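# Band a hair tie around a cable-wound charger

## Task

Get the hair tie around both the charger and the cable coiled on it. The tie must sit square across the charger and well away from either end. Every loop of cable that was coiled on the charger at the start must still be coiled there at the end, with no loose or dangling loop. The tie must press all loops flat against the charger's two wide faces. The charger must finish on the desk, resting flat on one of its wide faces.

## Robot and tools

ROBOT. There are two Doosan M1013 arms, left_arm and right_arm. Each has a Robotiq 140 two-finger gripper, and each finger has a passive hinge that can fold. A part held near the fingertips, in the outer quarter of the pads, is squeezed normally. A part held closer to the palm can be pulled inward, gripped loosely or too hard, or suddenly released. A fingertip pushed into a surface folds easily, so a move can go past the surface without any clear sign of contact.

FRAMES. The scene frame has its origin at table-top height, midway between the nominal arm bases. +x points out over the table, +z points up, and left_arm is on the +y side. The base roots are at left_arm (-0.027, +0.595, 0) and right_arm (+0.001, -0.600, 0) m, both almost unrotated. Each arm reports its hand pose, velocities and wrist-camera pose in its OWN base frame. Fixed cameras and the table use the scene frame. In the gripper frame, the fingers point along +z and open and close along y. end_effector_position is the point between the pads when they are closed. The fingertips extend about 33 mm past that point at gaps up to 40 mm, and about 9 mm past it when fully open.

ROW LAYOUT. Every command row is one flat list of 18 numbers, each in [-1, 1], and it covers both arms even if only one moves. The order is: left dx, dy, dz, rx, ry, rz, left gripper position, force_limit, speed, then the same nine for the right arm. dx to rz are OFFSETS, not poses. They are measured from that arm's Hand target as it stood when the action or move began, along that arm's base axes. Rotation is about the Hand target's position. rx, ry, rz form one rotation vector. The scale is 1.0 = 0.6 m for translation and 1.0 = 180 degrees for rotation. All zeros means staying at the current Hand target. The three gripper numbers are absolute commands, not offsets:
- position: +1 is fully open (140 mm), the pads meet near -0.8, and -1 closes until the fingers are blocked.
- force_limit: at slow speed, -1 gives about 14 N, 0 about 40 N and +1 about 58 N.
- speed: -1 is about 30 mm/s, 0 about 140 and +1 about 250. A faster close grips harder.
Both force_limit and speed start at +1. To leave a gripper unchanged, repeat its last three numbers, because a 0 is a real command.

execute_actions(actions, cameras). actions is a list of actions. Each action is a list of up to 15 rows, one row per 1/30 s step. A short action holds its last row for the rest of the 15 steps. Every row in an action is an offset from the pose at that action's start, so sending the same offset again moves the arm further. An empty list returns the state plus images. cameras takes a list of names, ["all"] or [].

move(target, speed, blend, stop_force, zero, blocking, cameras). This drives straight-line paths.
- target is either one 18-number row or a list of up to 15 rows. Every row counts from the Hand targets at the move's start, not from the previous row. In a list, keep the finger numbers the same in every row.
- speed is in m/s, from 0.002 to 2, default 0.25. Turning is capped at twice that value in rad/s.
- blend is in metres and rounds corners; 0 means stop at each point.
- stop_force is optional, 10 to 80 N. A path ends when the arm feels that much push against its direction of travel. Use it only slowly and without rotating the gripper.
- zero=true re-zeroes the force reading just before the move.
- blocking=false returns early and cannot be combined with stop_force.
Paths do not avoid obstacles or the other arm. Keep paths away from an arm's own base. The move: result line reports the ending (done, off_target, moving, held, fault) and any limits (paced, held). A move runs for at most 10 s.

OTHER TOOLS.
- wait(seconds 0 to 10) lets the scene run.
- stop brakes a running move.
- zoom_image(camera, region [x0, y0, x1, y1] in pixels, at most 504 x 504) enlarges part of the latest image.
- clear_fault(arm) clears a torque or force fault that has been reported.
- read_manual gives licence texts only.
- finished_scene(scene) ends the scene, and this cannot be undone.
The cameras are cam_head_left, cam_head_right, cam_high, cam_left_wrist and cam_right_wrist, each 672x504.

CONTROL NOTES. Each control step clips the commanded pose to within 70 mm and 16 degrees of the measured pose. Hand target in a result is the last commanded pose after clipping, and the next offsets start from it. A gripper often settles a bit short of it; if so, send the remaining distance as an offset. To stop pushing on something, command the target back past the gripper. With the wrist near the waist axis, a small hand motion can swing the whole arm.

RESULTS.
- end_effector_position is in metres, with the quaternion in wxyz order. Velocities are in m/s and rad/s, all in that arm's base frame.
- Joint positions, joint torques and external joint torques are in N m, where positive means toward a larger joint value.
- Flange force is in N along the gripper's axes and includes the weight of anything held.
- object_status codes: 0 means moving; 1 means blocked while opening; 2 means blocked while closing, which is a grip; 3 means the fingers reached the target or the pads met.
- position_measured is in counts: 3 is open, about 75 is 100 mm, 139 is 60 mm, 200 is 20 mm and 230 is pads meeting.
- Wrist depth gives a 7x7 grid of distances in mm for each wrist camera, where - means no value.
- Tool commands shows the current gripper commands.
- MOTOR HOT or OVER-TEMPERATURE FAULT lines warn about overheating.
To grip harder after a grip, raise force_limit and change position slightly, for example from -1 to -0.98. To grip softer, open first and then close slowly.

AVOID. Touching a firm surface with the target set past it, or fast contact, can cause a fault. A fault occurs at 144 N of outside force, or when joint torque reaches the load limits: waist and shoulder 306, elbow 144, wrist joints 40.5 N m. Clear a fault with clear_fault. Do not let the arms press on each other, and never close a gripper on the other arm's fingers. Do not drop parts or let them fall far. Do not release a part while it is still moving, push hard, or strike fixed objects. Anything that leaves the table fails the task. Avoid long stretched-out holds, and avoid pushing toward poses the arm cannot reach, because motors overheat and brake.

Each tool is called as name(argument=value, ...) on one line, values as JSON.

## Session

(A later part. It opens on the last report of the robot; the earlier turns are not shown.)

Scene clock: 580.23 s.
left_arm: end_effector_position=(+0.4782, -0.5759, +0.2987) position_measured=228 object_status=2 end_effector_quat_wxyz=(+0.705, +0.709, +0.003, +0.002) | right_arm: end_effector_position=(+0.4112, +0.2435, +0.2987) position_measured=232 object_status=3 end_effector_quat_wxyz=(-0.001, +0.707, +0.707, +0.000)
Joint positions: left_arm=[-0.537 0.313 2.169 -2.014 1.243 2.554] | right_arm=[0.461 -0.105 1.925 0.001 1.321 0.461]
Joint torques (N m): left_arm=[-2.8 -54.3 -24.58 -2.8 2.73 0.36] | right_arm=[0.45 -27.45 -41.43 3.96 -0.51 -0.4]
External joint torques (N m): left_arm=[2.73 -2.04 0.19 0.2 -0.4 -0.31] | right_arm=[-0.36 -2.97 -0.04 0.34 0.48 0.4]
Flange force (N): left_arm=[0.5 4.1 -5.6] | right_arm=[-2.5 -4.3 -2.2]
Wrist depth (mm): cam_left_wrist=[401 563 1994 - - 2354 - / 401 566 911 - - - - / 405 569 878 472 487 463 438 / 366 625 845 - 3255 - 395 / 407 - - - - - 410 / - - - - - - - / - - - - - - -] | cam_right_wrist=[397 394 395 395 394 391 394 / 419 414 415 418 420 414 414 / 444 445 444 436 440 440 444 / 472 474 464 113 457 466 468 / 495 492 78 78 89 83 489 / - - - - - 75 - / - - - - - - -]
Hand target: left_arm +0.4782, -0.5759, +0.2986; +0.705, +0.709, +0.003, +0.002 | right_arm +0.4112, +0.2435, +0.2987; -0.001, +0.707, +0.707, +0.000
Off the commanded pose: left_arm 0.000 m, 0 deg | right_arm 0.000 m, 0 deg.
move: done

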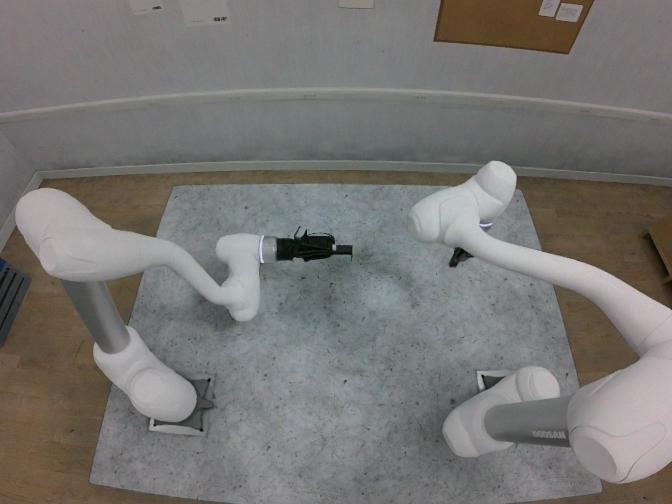

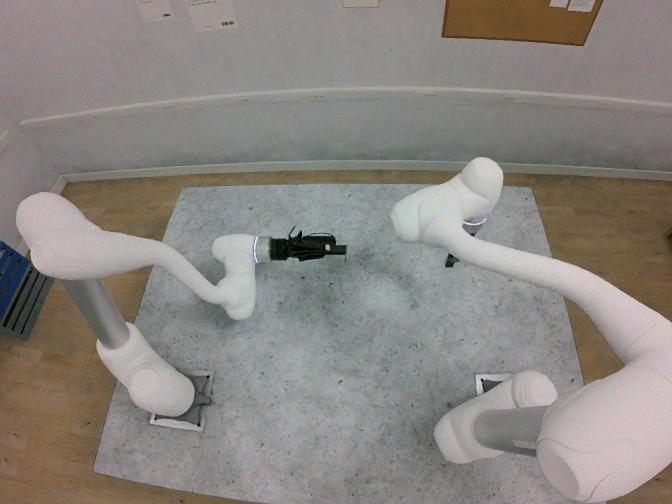

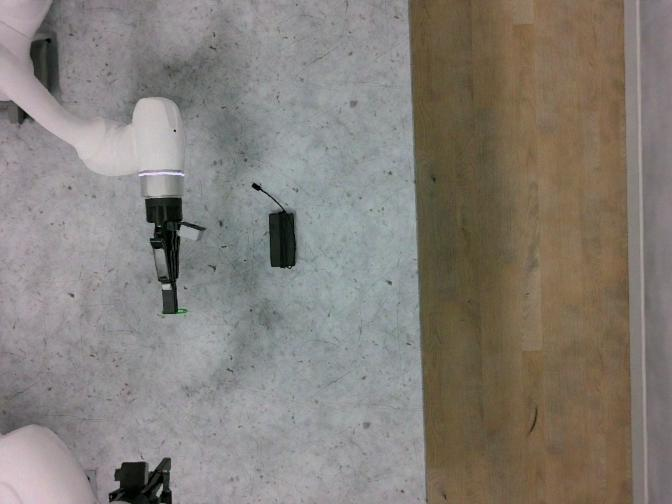

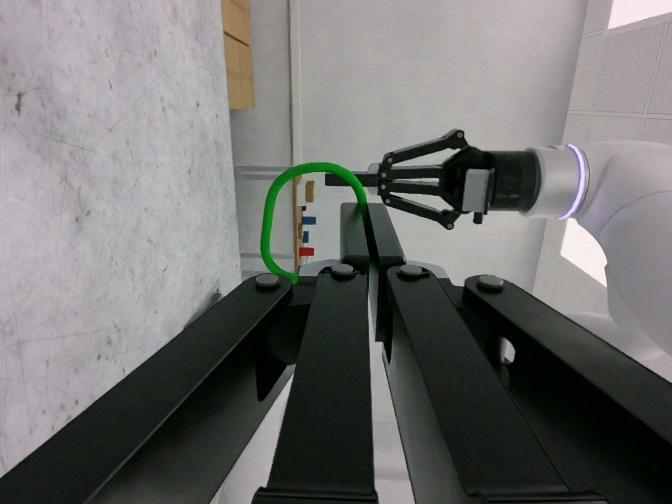

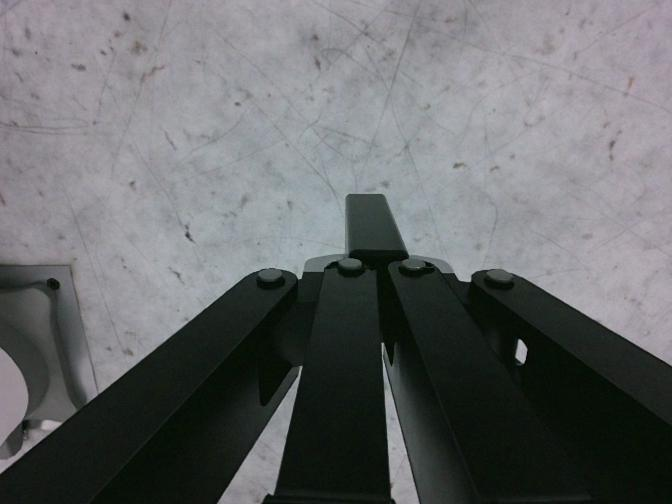

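move(target=[[0,0,0,0,0,0,-1,0,-1,0.063,0.25,-0.038,0.385,0.385,-0.385,-1,-1,-0.5],[0,0,0,0,0,0,-1,0,-1,0.063,0.456,-0.038,0.385,0.385,-0.385,-1,-1,-0.5]], speed=0.35, cameras=["all"])

zoom_image(camera="cam_left_wrist", region=[200, 80, 500, 330])

zoom_image(camera="cam_right_wrist", region=[200, 80, 500, 330])

Scene clock: 609.03 s.
left_arm: end_effector_position=(+0.4782, -0.5759, +0.2986) position_measured=228 object_status=2 end_effector_quat_wxyz=(+0.705, +0.709, +0.003, +0.002) | right_arm: end_effector_position=(+0.4491, +0.5170, +0.2759) position_measured=232 object_status=3 end_effector_quat_wxyz=(+0.707, -0.707, +0.001, +0.000)
Joint positions: left_arm=[-0.537 0.313 2.169 -2.014 1.243 2.555] | right_arm=[0.319 0.296 2.273 1.843 1.4 0.549]
Joint torques (N m): left_arm=[-3.25 -53.97 -24.6 -2.76 2.82 0.34] | right_arm=[-0.85 -54.95 -27.74 0.67 1.82 -0.52]
External joint torques (N m): left_arm=[3.24 -2.27 0.43 0.18 -0.5 -0.29] | right_arm=[0.91 -3.96 0.02 0.14 0.6 0.47]
Flange force (N): left_arm=[0.3 4.4 -6.6] | right_arm=[-4.5 -7.6 -0.4]
Wrist depth (mm): cam_left_wrist=[400 560 855 476 454 - - / 402 567 946 469 500 - - / 406 565 861 257 - 3162 - / 409 572 865 - 116 632 - / 410 516 - - - 95 623 / - - - - - - - / - - - - - - -] | cam_right_wrist=[- - - 4024 3124 680 453 / - - - 438 2860 692 449 / - - 352 208 1006 671 447 / 899 744 688 110 580 628 448 / - 74 78 78 89 83 406 / - - - - - 75 - / - - - - - - -]
Hand target: left_arm +0.4782, -0.5759, +0.2986; +0.705, +0.709, +0.003, +0.002 | right_arm +0.4490, +0.5171, +0.2759; +0.707, -0.707, +0.001, +0.000
Off the commanded pose: left_arm 0.000 m, 0 deg | right_arm 0.000 m, 0 deg.
move: done

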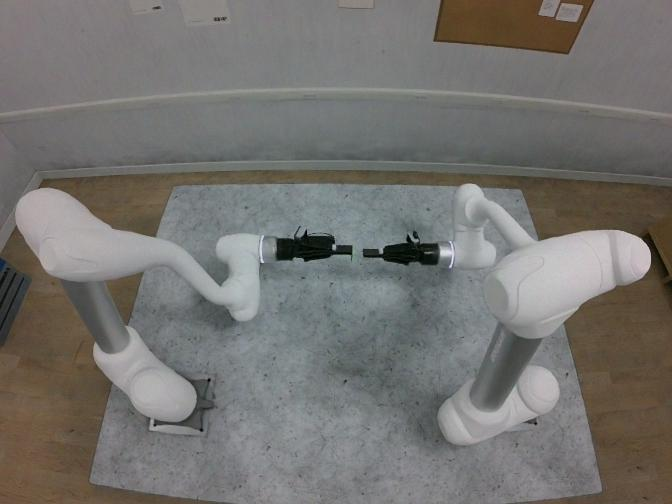

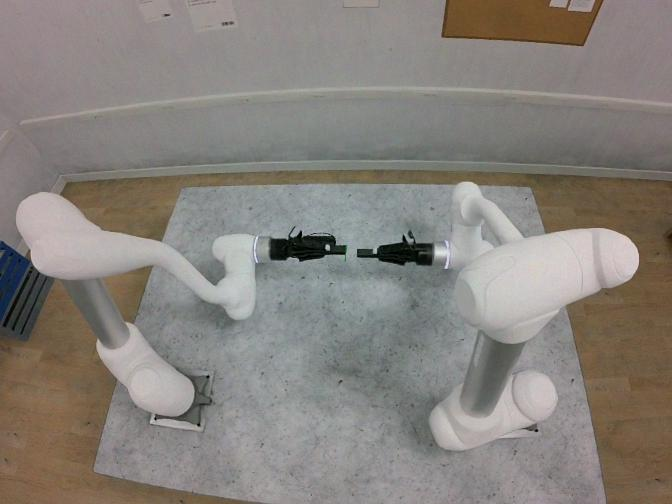

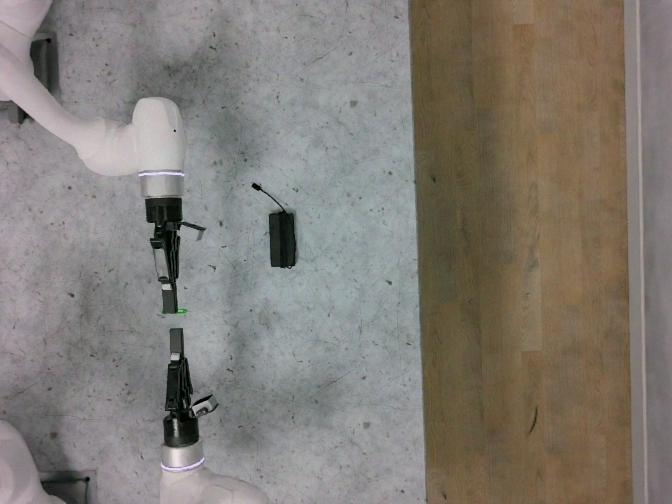

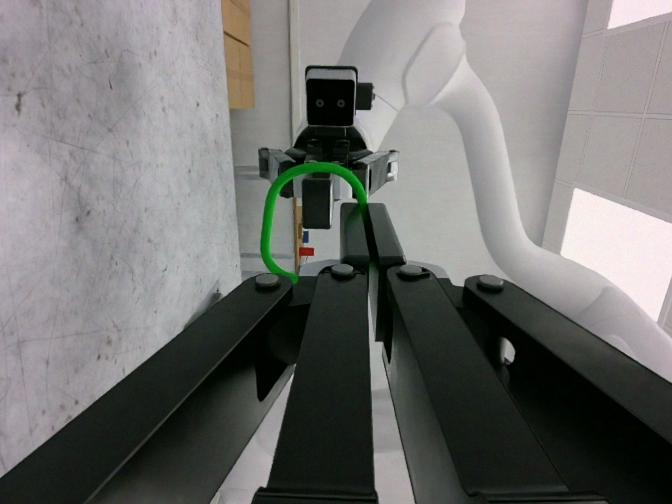

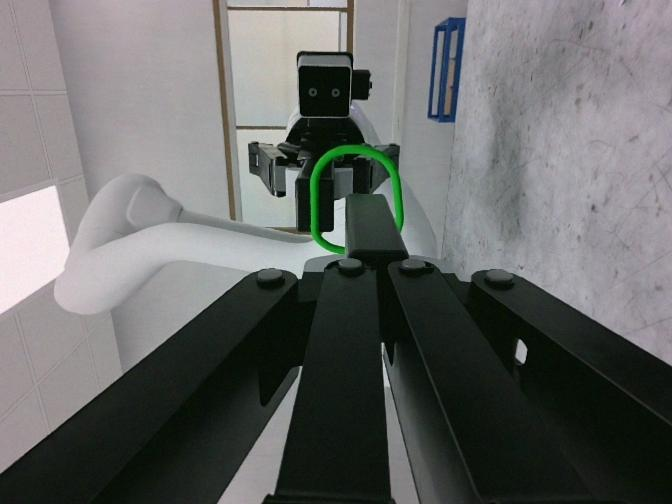

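Scaled by 1.680 from the camera's 672x504 image, which has a finer 960x720 frame.

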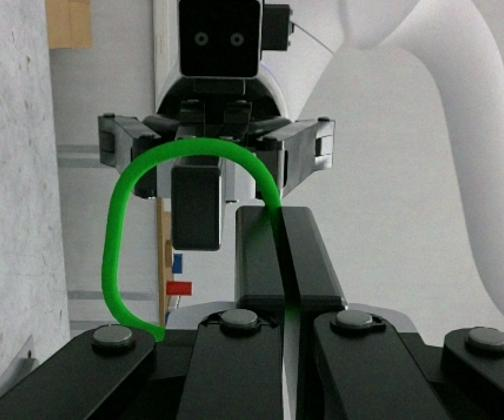

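Scaled by 1.680 from the camera's 672x504 image, which has a finer 960x720 frame.

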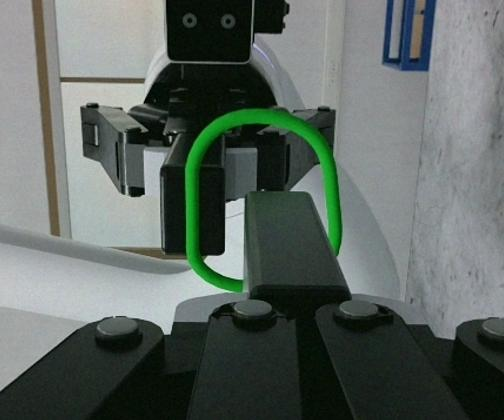

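move(target=[0,0,0,0,0,0,-1,0,-1,-0.002,0.103,0,0,0,0,-1,-1,-0.5], speed=0.05, stop_force=10, cameras=["cam_left_wrist","cam_right_wrist"])

zoom_image(camera="cam_left_wrist", region=[200, 80, 500, 330])

zoom_image(camera="cam_right_wrist", region=[200, 80, 500, 330])

Scene clock: 617.90 s.
left_arm: end_effector_position=(+0.4782, -0.5759, +0.2986) position_measured=228 object_status=2 end_effector_quat_wxyz=(+0.705, +0.709, +0.003, +0.002) | right_arm: end_effector_position=(+0.4478, +0.5789, +0.2759) position_measured=232 object_status=3 end_effector_quat_wxyz=(+0.707, -0.707, +0.001, +0.000)
Joint positions: left_arm=[-0.537 0.313 2.169 -2.014 1.243 2.555] | right_arm=[0.436 0.325 2.226 1.942 1.333 0.546]
Joint torques (N m): left_arm=[-3.02 -54.04 -24.67 -2.75 2.82 0.33] | right_arm=[0.54 -58.89 -28.57 0.42 1.94 -0.5]
External joint torques (N m): left_arm=[2.91 -2.2 0.34 0.15 -0.49 -0.29] | right_arm=[-0.57 -3.15 0.13 0.12 0.47 0.45]
Flange force (N): left_arm=[0.2 4.3 -5.9] | right_arm=[-2.5 -5.8 -3.2]
Wrist depth (mm): cam_left_wrist=[399 565 2380 2802 402 - - / 402 562 926 418 443 475 - / 404 569 774 210 - 496 - / 408 573 799 - 102 593 - / 410 505 - - - 95 615 / - - - - - - - / - - - - - - -] | cam_right_wrist=[- - - - 1978 684 447 / - - - 330 2895 680 449 / - - 219 171 1084 682 446 / 717 652 620 118 505 630 442 / 735 680 78 78 89 83 404 / - - - - - 75 - / - - - - - - -]
Hand target: left_arm +0.4782, -0.5759, +0.2986; +0.705, +0.709, +0.003, +0.002 | right_arm +0.4478, +0.5789, +0.2759; +0.707, -0.707, +0.001, +0.000
Off the commanded pose: left_arm 0.000 m, 0 deg | right_arm 0.000 m, 0 deg.
move: done
Images, in order (width x height): cam_left_wrist 672x504, cam_right_wrist 672x504.

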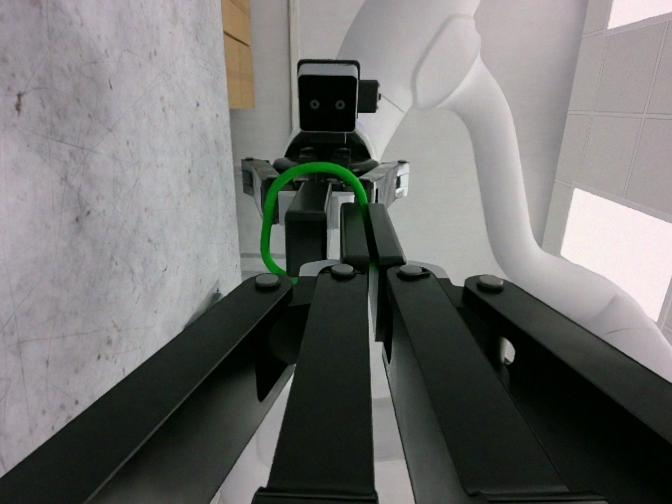

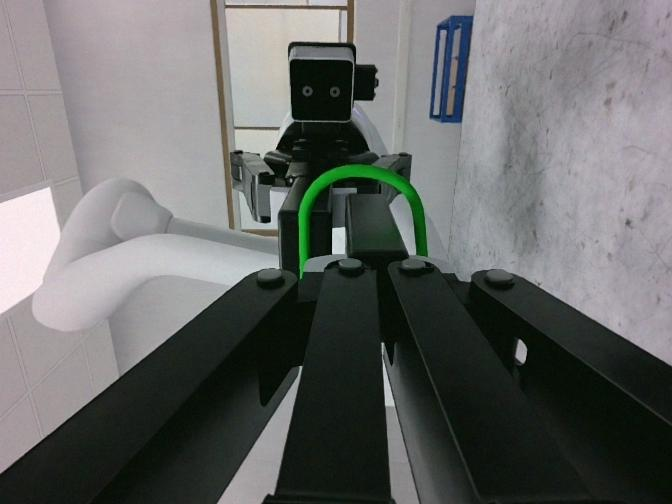

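Scaled by 1.680 from the camera's 672x504 image, which has a finer 960x720 frame.

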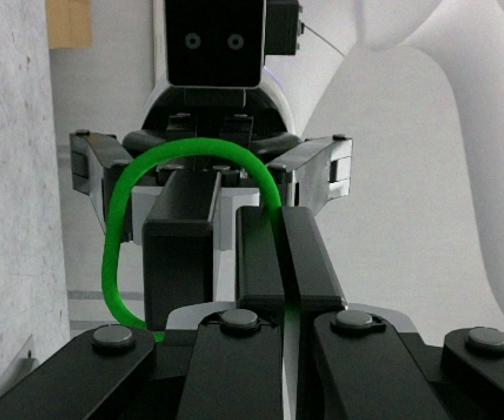

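Scaled by 1.680 from the camera's 672x504 image, which has a finer 960x720 frame.

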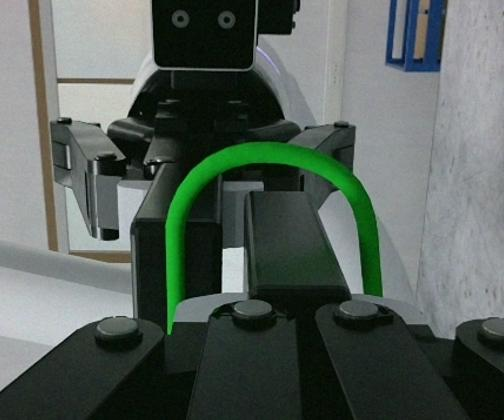

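move(target=[0,0,0,0,0,0,-0.72,0,-1,0,0,-0.004,0,0,0,-1,-1,-0.5], speed=0.02)

move(target=[0,0.13,0.008,0,0,0,-0.72,0,-1,0,0,0,0,0,0,-1,-1,-0.5], speed=0.04, cameras=["cam_left_wrist","cam_right_wrist"])

zoom_image(camera="cam_left_wrist", region=[200, 80, 500, 330])

zoom_image(camera="cam_right_wrist", region=[200, 80, 500, 330])

Scene clock: 627.87 s.
left_arm: end_effector_position=(+0.4782, -0.5759, +0.2986) position_measured=219 object_status=3 end_effector_quat_wxyz=(+0.705, +0.709, +0.003, +0.002) | right_arm: end_effector_position=(+0.4478, +0.5789, +0.2735) position_measured=232 object_status=3 end_effector_quat_wxyz=(+0.707, -0.707, +0.001, +0.000)
Joint positions: left_arm=[-0.537 0.313 2.169 -2.014 1.243 2.555] | right_arm=[0.436 0.329 2.227 1.943 1.335 0.541]
Joint torques (N m): left_arm=[-3.13 -53.75 -24.56 -2.79 2.79 0.38] | right_arm=[0.4 -59.29 -28.38 0.4 1.98 -0.48]
External joint torques (N m): left_arm=[3.11 -2.45 0.29 0.2 -0.47 -0.34] | right_arm=[-0.39 -3.46 0.06 0.12 0.46 0.43]
Flange force (N): left_arm=[0.3 4.8 -6.5] | right_arm=[-2.9 -6.3 -2.9]
Wrist depth (mm): cam_left_wrist=[399 560 820 416 400 - - / 402 560 946 422 429 3117 - / 404 572 777 214 - 537 2699 / 406 581 788 146 3570 593 - / 405 479 90 - - 94 608 / - - - - - - - / - - - - - - -] | cam_right_wrist=[- - - - 2526 673 449 / - - - 337 2499 671 443 / - 848 245 166 924 665 445 / 771 674 612 120 495 620 443 / 766 698 78 78 89 83 399 / - - - - - 75 - / - - - - - - -]
Hand target: left_arm +0.4782, -0.5759, +0.2986; +0.705, +0.709, +0.003, +0.002 | right_arm +0.4478, +0.5789, +0.2735; +0.707, -0.707, +0.001, +0.000
Off the commanded pose: left_arm 0.000 m, 0 deg | right_arm 0.000 m, 0 deg.
move: done

Scene clock: 630.13 s.
left_arm: end_effector_position=(+0.4782, -0.4980, +0.3034) position_measured=219 object_status=3 end_effector_quat_wxyz=(+0.705, +0.709, +0.003, +0.002) | right_arm: end_effector_position=(+0.4478, +0.5789, +0.2735) position_measured=232 object_status=3 end_effector_quat_wxyz=(+0.707, -0.707, +0.001, +0.000)
Joint positions: left_arm=[-0.403 0.268 2.223 -1.901 1.322 2.531] | right_arm=[0.436 0.33 2.227 1.943 1.335 0.541]
Joint torques (N m): left_arm=[-2.88 -49.02 -23.55 -2.68 2.78 0.39] | right_arm=[0.42 -58.98 -28.44 0.39 1.97 -0.5]
External joint torques (N m): left_arm=[2.86 -1.85 0.28 0.3 -0.5 -0.34] | right_arm=[-0.42 -3.37 0.11 0.14 0.45 0.45]
Flange force (N): left_arm=[0.0 4.0 -6.1] | right_arm=[-2.8 -6.2 -3.0]
Wrist depth (mm): cam_left_wrist=[407 576 962 476 468 - - / 410 573 2604 495 546 - 2667 / 411 579 871 283 623 - - / 417 593 875 - 112 661 - / 413 486 90 - - 94 661 / - - - - - - - / - - - - - - -] | cam_right_wrist=[- - - - 2580 682 445 / - - - 436 3083 671 444 / 3297 - - 225 953 659 438 / 813 707 686 109 583 625 439 / 802 747 78 78 89 83 398 / - - - - - 75 - / - - - - - - -]
Hand target: left_arm +0.4782, -0.4979, +0.3034; +0.705, +0.709, +0.003, +0.002 | right_arm +0.4478, +0.5789, +0.2735; +0.707, -0.707, +0.001, +0.000
Off the commanded pose: left_arm 0.000 m, 0 deg | right_arm 0.000 m, 0 deg.
move: done
Images, in order (width x height): cam_left_wrist 672x504, cam_right_wrist 672x504.

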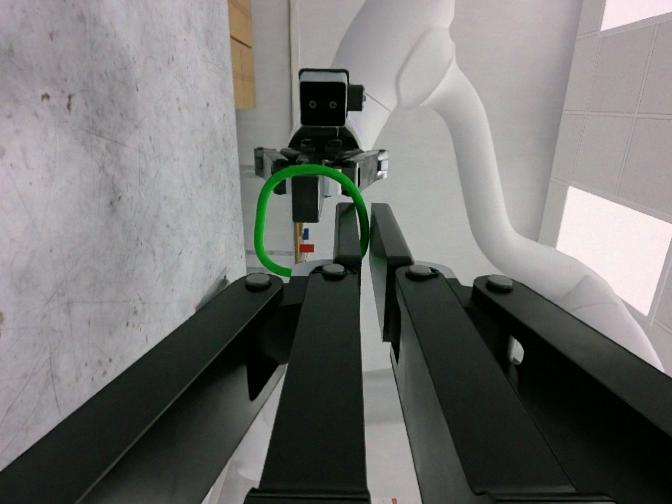

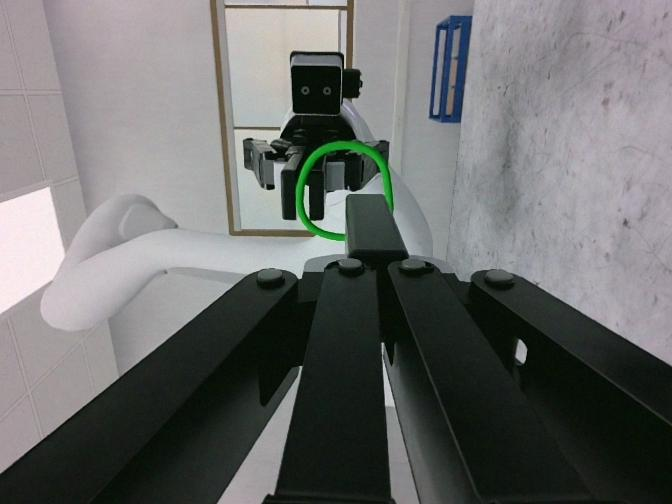

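Scaled by 1.680 from the camera's 672x504 image, which has a finer 960x720 frame.

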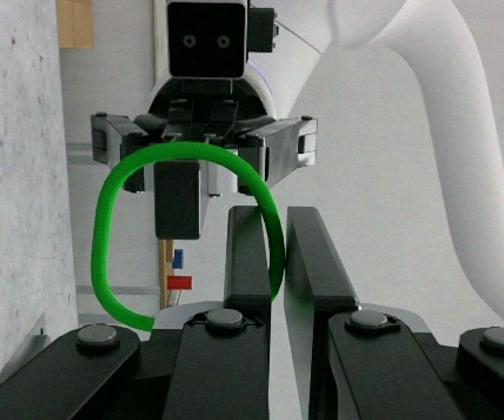

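Scaled by 1.680 from the camera's 672x504 image, which has a finer 960x720 frame.

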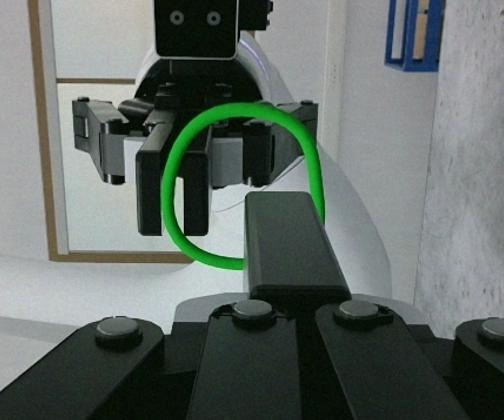

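move(target=[0,0,0,0,0,0,-1,0,-1,0,0,0.0035,0,0,0,-1,-1,-0.5], speed=0.02)

wait(seconds=0.5, cameras=["cam_left_wrist","cam_right_wrist"])

zoom_image(camera="cam_left_wrist", region=[200, 80, 500, 330])

zoom_image(camera="cam_right_wrist", region=[200, 80, 500, 330])

Scene clock: 655.03 s.
left_arm: end_effector_position=(+0.4782, -0.4979, +0.3034) position_measured=228 object_status=0 end_effector_quat_wxyz=(+0.705, +0.709, +0.003, +0.002) | right_arm: end_effector_position=(+0.4478, +0.5789, +0.2756) position_measured=232 object_status=3 end_effector_quat_wxyz=(+0.707, -0.707, +0.001, +0.000)
Joint positions: left_arm=[-0.403 0.268 2.223 -1.901 1.322 2.531] | right_arm=[0.436 0.326 2.226 1.942 1.334 0.546]
Joint torques (N m): left_arm=[-2.73 -48.94 -23.68 -2.64 2.77 0.42] | right_arm=[0.72 -58.84 -28.51 0.37 1.97 -0.47]
External joint torques (N m): left_arm=[2.81 -2.04 0.28 0.26 -0.49 -0.37] | right_arm=[-0.71 -2.97 0.2 0.14 0.44 0.42]
Flange force (N): left_arm=[-0.3 4.4 -6.1] | right_arm=[-2.4 -5.4 -3.3]
Wrist depth (mm): cam_left_wrist=[409 570 954 486 473 - - / 421 572 2766 491 536 2874 - / 412 578 865 285 - - 2699 / 413 582 889 - - 673 2406 / 411 516 - - - - 645 / - - - - - - - / - - - - - - -] | cam_right_wrist=[- - - - 3083 690 446 / 3597 - - 414 3252 688 446 / - - - 224 950 674 449 / 794 730 678 110 603 626 445 / 773 747 78 78 89 83 408 / - - - - - 75 - / - - - - - - -]
Hand target: left_arm +0.4782, -0.4979, +0.3034; +0.705, +0.709, +0.003, +0.002 | right_arm +0.4478, +0.5789, +0.2756; +0.707, -0.707, +0.001, +0.000
Off the commanded pose: left_arm 0.000 m, 0 deg | right_arm 0.000 m, 0 deg.
move: done

Scene clock: 655.53 s.
left_arm: end_effector_position=(+0.4782, -0.4979, +0.3034) position_measured=228 object_status=2 end_effector_quat_wxyz=(+0.705, +0.709, +0.003, +0.002) | right_arm: end_effector_position=(+0.4478, +0.5789, +0.2756) position_measured=232 object_status=3 end_effector_quat_wxyz=(+0.707, -0.707, +0.001, +0.000)
Joint positions: left_arm=[-0.403 0.268 2.223 -1.901 1.322 2.531] | right_arm=[0.436 0.326 2.226 1.942 1.334 0.546]
Joint torques (N m): left_arm=[-3.1 -49.2 -23.62 -2.58 2.83 0.38] | right_arm=[0.73 -58.96 -28.59 0.39 1.97 -0.51]
External joint torques (N m): left_arm=[2.99 -1.68 0.32 0.2 -0.55 -0.33] | right_arm=[-0.8 -3.48 0.02 0.16 0.45 0.46]
Flange force (N): left_arm=[0.1 3.7 -6.1] | right_arm=[-2.5 -6.4 -3.6]
Wrist depth (mm): cam_left_wrist=[405 567 868 482 471 - - / 410 538 2951 492 528 3353 2991 / 414 581 868 285 - 589 - / 414 579 882 - - 687 1925 / 417 516 - - - 95 653 / - - - - - - - / - - - - - - -] | cam_right_wrist=[- - 3892 - 3441 682 445 / - - - 425 3044 680 450 / - - - 225 981 671 445 / 733 711 671 109 585 620 443 / 821 737 78 78 89 83 404 / - - - - - 75 - / - - - - - - -]
Hand target: left_arm +0.4782, -0.4979, +0.3034; +0.705, +0.709, +0.003, +0.002 | right_arm +0.4478, +0.5789, +0.2756; +0.707, -0.707, +0.001, +0.000
Tool commands: left_gripper/position=-1.0 left_gripper/force_limit=+0.0 left_gripper/speed=-1.0 right_gripper/position=-1.0 right_gripper/force_limit=-1.0 right_gripper/speed=-0.5
Off the commanded pose: left_arm 0.000 m, 0 deg | right_arm 0.000 m, 0 deg.
wait: 0.50 s; at rest by 0.17 s
Images, in order (width x height): cam_left_wrist 672x504, cam_right_wrist 672x504.

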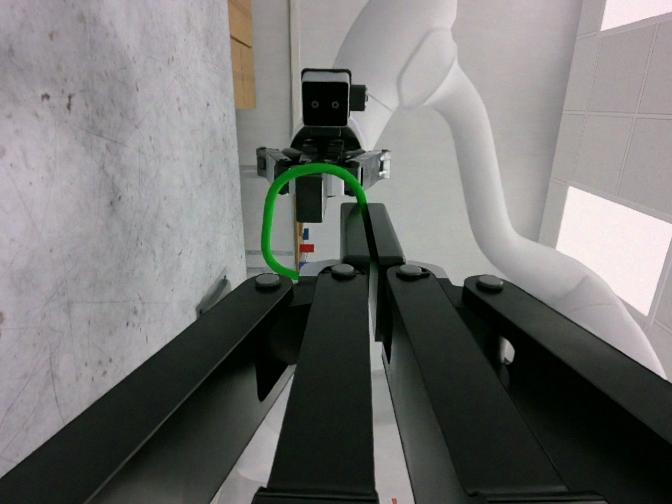

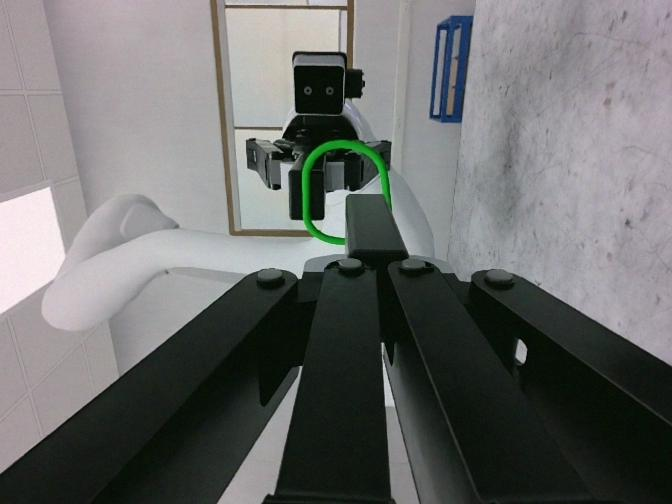

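Scaled by 1.680 from the camera's 672x504 image, which has a finer 960x720 frame.

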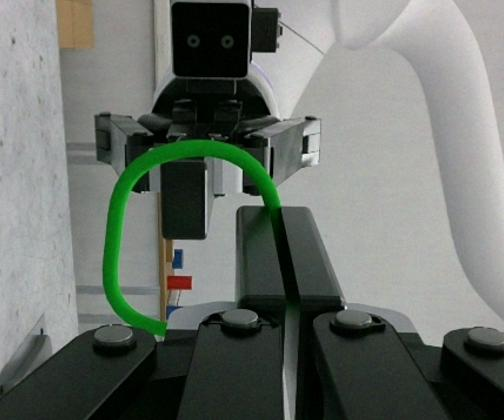

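Scaled by 1.680 from the camera's 672x504 image, which has a finer 960x720 frame.

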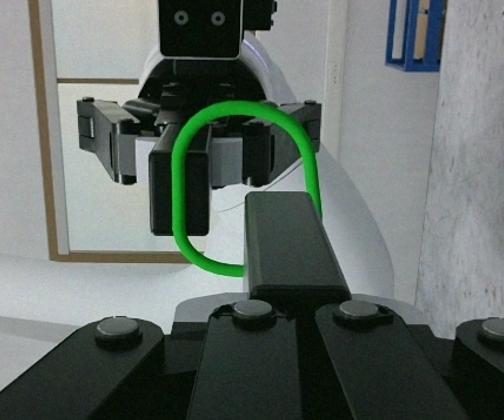

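move(target=[[0,0,0,0,0,0,-1,0,-1,0,0,0.007,0,0,0,-1,-1,-0.5],[0,0,0,0,0,0,-1,0,-1,-0.001,0.168,0.007,0,0,0,-1,-1,-0.5]], speed=0.05, stop_force=10, cameras=["cam_left_wrist","cam_right_wrist","cam_high"])

zoom_image(camera="cam_left_wrist", region=[200, 80, 500, 330])

zoom_image(camera="cam_right_wrist", region=[200, 80, 500, 330])

Scene clock: 663.93 s.
left_arm: end_effector_position=(+0.4782, -0.4979, +0.3034) position_measured=228 object_status=2 end_effector_quat_wxyz=(+0.705, +0.709, +0.003, +0.002) | right_arm: end_effector_position=(+0.4472, +0.6797, +0.2798) position_measured=232 object_status=3 end_effector_quat_wxyz=(+0.707, -0.707, +0.001, +0.000)
Joint positions: left_arm=[-0.403 0.268 2.223 -1.901 1.322 2.531] | right_arm=[0.6 0.382 2.12 2.074 1.227 0.551]
Joint torques (N m): left_arm=[-2.85 -48.83 -23.71 -2.58 2.81 0.4] | right_arm=[0.41 -66.26 -30.3 0 1.97 -0.49]
External joint torques (N m): left_arm=[2.81 -2.13 0.06 0.17 -0.52 -0.35] | right_arm=[-0.38 -3.28 0.04 0.11 0.45 0.45]
Flange force (N): left_arm=[-0.1 4.6 -5.8] | right_arm=[-2.2 -5.3 -3.2]
Wrist depth (mm): cam_left_wrist=[405 566 882 392 380 - - / 409 576 975 399 423 489 - / 413 582 782 195 - 545 - / 412 587 805 125 - 603 - / 415 518 - - - 95 627 / - - - - - - - / - - - - - - -] | cam_right_wrist=[2178 3297 2553 - 2667 686 457 / - - - 313 3709 686 452 / - - 242 263 465 688 450 / 730 626 126 121 463 630 450 / 650 615 78 78 89 83 411 / - - - - - 75 - / - - - - - - -]
Hand target: left_arm +0.4782, -0.4979, +0.3034; +0.705, +0.709, +0.003, +0.002 | right_arm +0.4472, +0.6797, +0.2798; +0.707, -0.707, +0.001, +0.000
Off the commanded pose: left_arm 0.000 m, 0 deg | right_arm 0.000 m, 0 deg.
move: done
Images, in order (width x height): cam_high 672x504, cam_left_wrist 672x504, cam_right_wrist 672x504.

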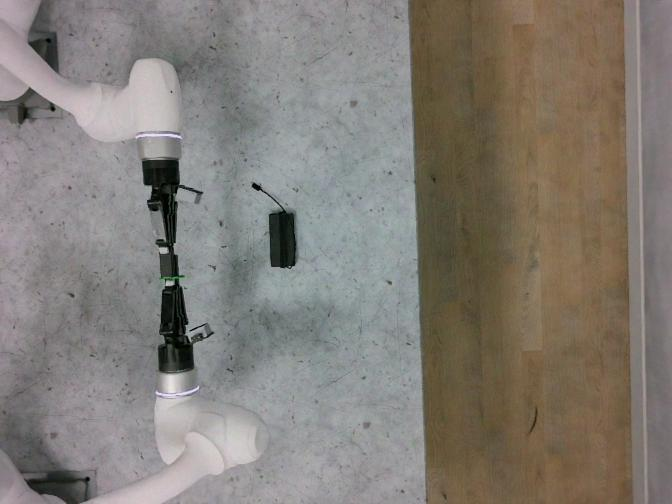

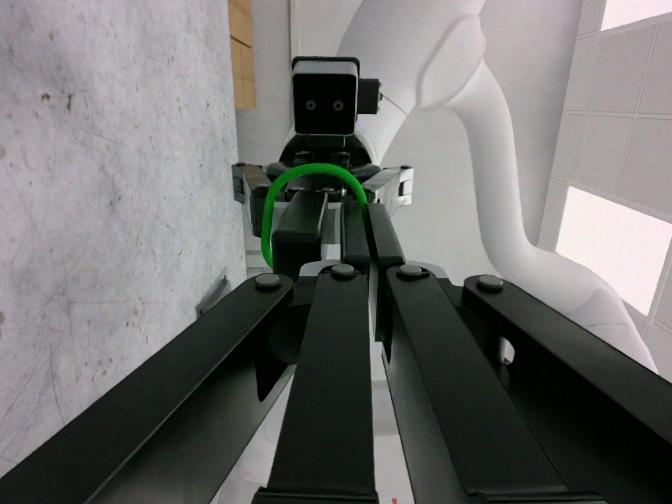

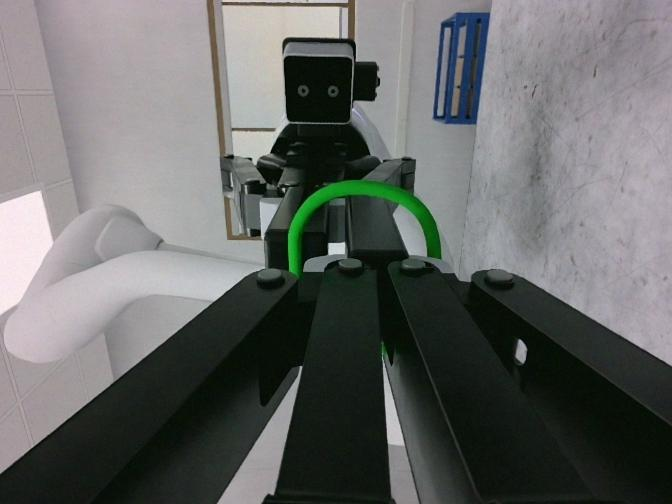

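Scaled by 1.680 from the camera's 672x504 image, which has a finer 960x720 frame.

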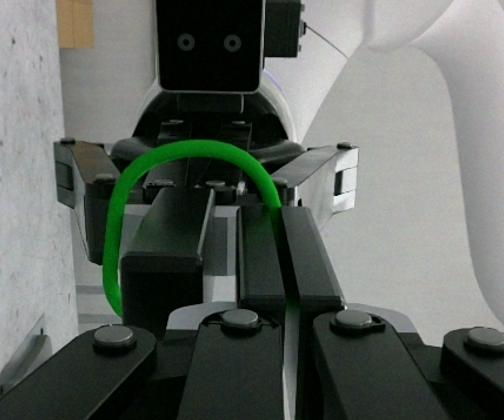

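Scaled by 1.680 from the camera's 672x504 image, which has a finer 960x720 frame.

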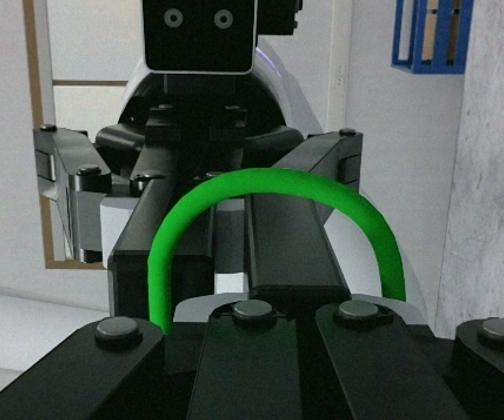

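move(target=[0,0,0,0,0,0,-1,0,-1,0,0,-0.015,0,0,0,-1,-1,-0.5], speed=0.02)

move(target=[0,0,0,0,0,0,-0.72,0,-1,0,0,0,0,0,0,-1,-1,-0.5])

move(target=[0,0.05,0,0,0,0,-0.72,0,-1,0,0,0,0,0,0,-1,-1,-0.5], speed=0.04, cameras=["cam_left_wrist","cam_right_wrist"])

zoom_image(camera="cam_left_wrist", region=[200, 80, 500, 330])

zoom_image(camera="cam_right_wrist", region=[200, 80, 500, 330])

Scene clock: 671.07 s.
left_arm: end_effector_position=(+0.4782, -0.4979, +0.3034) position_measured=228 object_status=2 end_effector_quat_wxyz=(+0.705, +0.709, +0.003, +0.002) | right_arm: end_effector_position=(+0.4472, +0.6797, +0.2708) position_measured=232 object_status=3 end_effector_quat_wxyz=(+0.707, -0.707, +0.001, +0.000)
Joint positions: left_arm=[-0.403 0.268 2.223 -1.901 1.322 2.531] | right_arm=[0.6 0.395 2.124 2.079 1.235 0.535]
Joint torques (N m): left_arm=[-3.13 -48.61 -23.75 -2.59 2.75 0.36] | right_arm=[0.41 -66.68 -29.62 0.03 2.1 -0.44]
External joint torques (N m): left_arm=[3.14 -2.37 0.33 0.2 -0.46 -0.31] | right_arm=[-0.43 -3.64 -0.06 0.06 0.34 0.4]
Flange force (N): left_arm=[-0.6 4.7 -6.8] | right_arm=[-2.3 -6.0 -3.3]
Wrist depth (mm): cam_left_wrist=[406 567 954 387 380 2802 2432 / 409 575 2732 401 442 484 - / 409 576 271 219 - 531 - / 412 540 - 132 - 593 - / 416 511 - - - 93 659 / - - - - - - - / - - - - - - -] | cam_right_wrist=[- - - 2698 3083 671 440 / - - - 351 2760 673 440 / - - 244 209 493 669 436 / 744 617 125 118 471 615 435 / 649 615 78 78 89 83 396 / - - - - - 75 - / - - - - - - -]
Hand target: left_arm +0.4782, -0.4979, +0.3034; +0.705, +0.709, +0.003, +0.002 | right_arm +0.4472, +0.6797, +0.2708; +0.707, -0.707, +0.001, +0.000
Off the commanded pose: left_arm 0.000 m, 0 deg | right_arm 0.000 m, 0 deg.
move: done

Scene clock: 671.57 s.
left_arm: end_effector_position=(+0.4782, -0.4979, +0.3034) position_measured=219 object_status=0 end_effector_quat_wxyz=(+0.705, +0.709, +0.003, +0.002) | right_arm: end_effector_position=(+0.4472, +0.6797, +0.2708) position_measured=232 object_status=3 end_effector_quat_wxyz=(+0.707, -0.707, +0.001, +0.000)
Joint positions: left_arm=[-0.403 0.268 2.223 -1.901 1.322 2.531] | right_arm=[0.6 0.395 2.124 2.079 1.235 0.535]
Joint torques (N m): left_arm=[-2.96 -48.74 -23.75 -2.61 2.79 0.35] | right_arm=[0.3 -67.2 -29.7 -0.02 2.01 -0.47]
External joint torques (N m): left_arm=[3 -2.25 0.17 0.21 -0.5 -0.3] | right_arm=[-0.48 -3.17 0.01 0.14 0.43 0.42]
Flange force (N): left_arm=[-0.3 4.6 -6.3] | right_arm=[-2.0 -5.1 -3.1]
Wrist depth (mm): cam_left_wrist=[405 572 911 390 382 - - / 411 576 946 397 442 487 - / 411 542 195 221 3816 527 2837 / 415 548 - 133 101 610 3353 / 415 490 90 - - 93 636 / - - - - - - - / - - - - - - -] | cam_right_wrist=[- - - - 2499 674 442 / - - - 358 2398 669 436 / - - 206 248 265 665 437 / 768 612 126 118 477 575 436 / 647 615 78 78 89 83 395 / - - - - - 75 - / - - - - - - -]
Hand target: left_arm +0.4782, -0.4979, +0.3034; +0.705, +0.709, +0.003, +0.002 | right_arm +0.4472, +0.6797, +0.2708; +0.707, -0.707, +0.001, +0.000
Off the commanded pose: left_arm 0.000 m, 0 deg | right_arm 0.000 m, 0 deg.
move: done

Scene clock: 672.63 s.
left_arm: end_effector_position=(+0.4782, -0.4680, +0.3034) position_measured=219 object_status=3 end_effector_quat_wxyz=(+0.705, +0.709, +0.003, +0.002) | right_arm: end_effector_position=(+0.4472, +0.6797, +0.2708) position_measured=232 object_status=3 end_effector_quat_wxyz=(+0.707, -0.707, +0.001, +0.000)
Joint positions: left_arm=[-0.347 0.257 2.24 -1.855 1.356 2.526] | right_arm=[0.6 0.395 2.124 2.079 1.235 0.535]
Joint torques (N m): left_arm=[-3.52 -47.36 -23.37 -2.58 2.76 0.37] | right_arm=[0.47 -66.95 -29.86 -0.02 2.01 -0.49]
External joint torques (N m): left_arm=[3.57 -2.07 0.39 0.29 -0.49 -0.33] | right_arm=[-0.53 -3.28 0.19 0.13 0.42 0.44]
Flange force (N): left_arm=[-0.3 4.3 -7.7] | right_arm=[-2.3 -5.3 -3.5]
Wrist depth (mm): cam_left_wrist=[408 567 926 414 407 - 2837 / 408 572 2635 426 463 4517 3032 / 412 576 341 272 603 3117 - / 411 581 202 153 3751 631 - / 416 487 90 - - 93 642 / - - - - - - - / - - - - - - -] | cam_right_wrist=[- - - - 2526 673 437 / 2609 - - 387 3344 669 439 / - - 225 227 3543 663 440 / 781 623 158 118 509 613 433 / 667 635 78 78 89 83 396 / - - - - - 75 - / - - - - - - -]
Hand target: left_arm +0.4782, -0.4679, +0.3034; +0.705, +0.709, +0.003, +0.002 | right_arm +0.4472, +0.6797, +0.2708; +0.707, -0.707, +0.001, +0.000
Off the commanded pose: left_arm 0.000 m, 0 deg | right_arm 0.000 m, 0 deg.
move: done
Images, in order (width x height): cam_left_wrist 672x504, cam_right_wrist 672x504.

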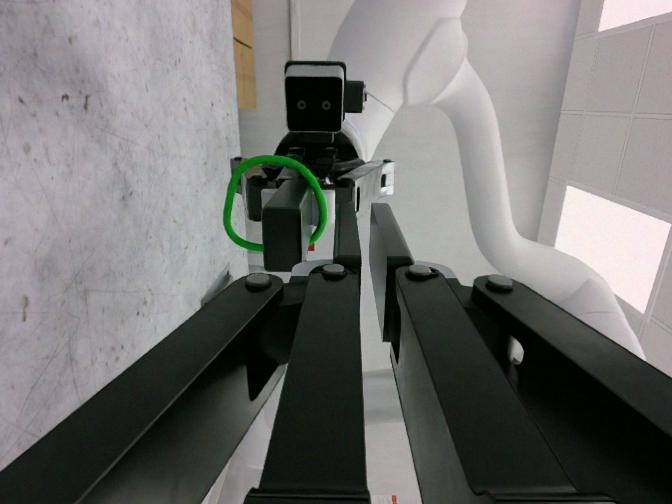

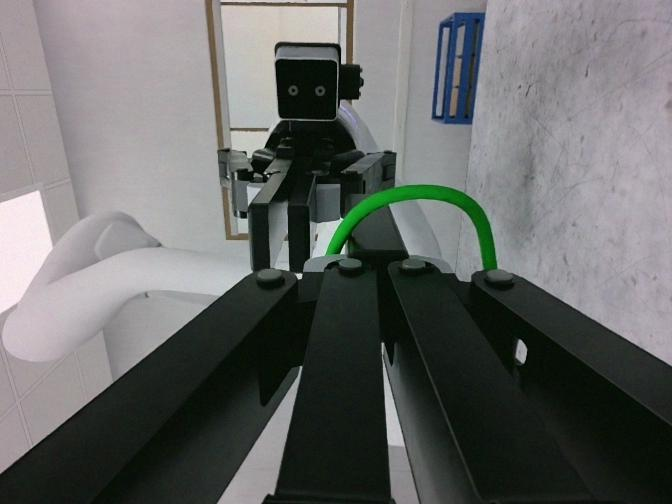

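Scaled by 1.680 from the camera's 672x504 image, which has a finer 960x720 frame.

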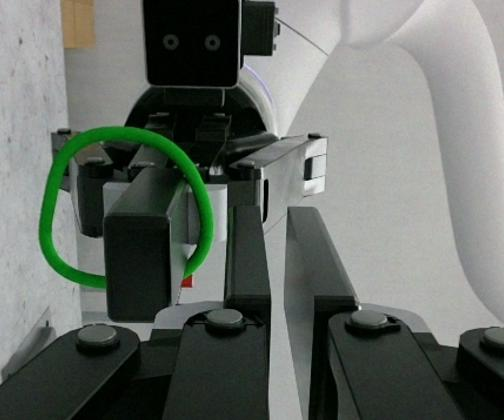

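Scaled by 1.680 from the camera's 672x504 image, which has a finer 960x720 frame.

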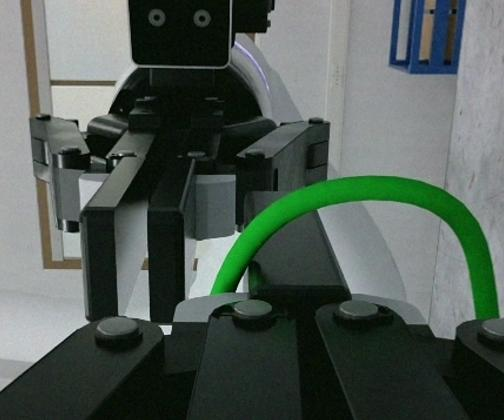

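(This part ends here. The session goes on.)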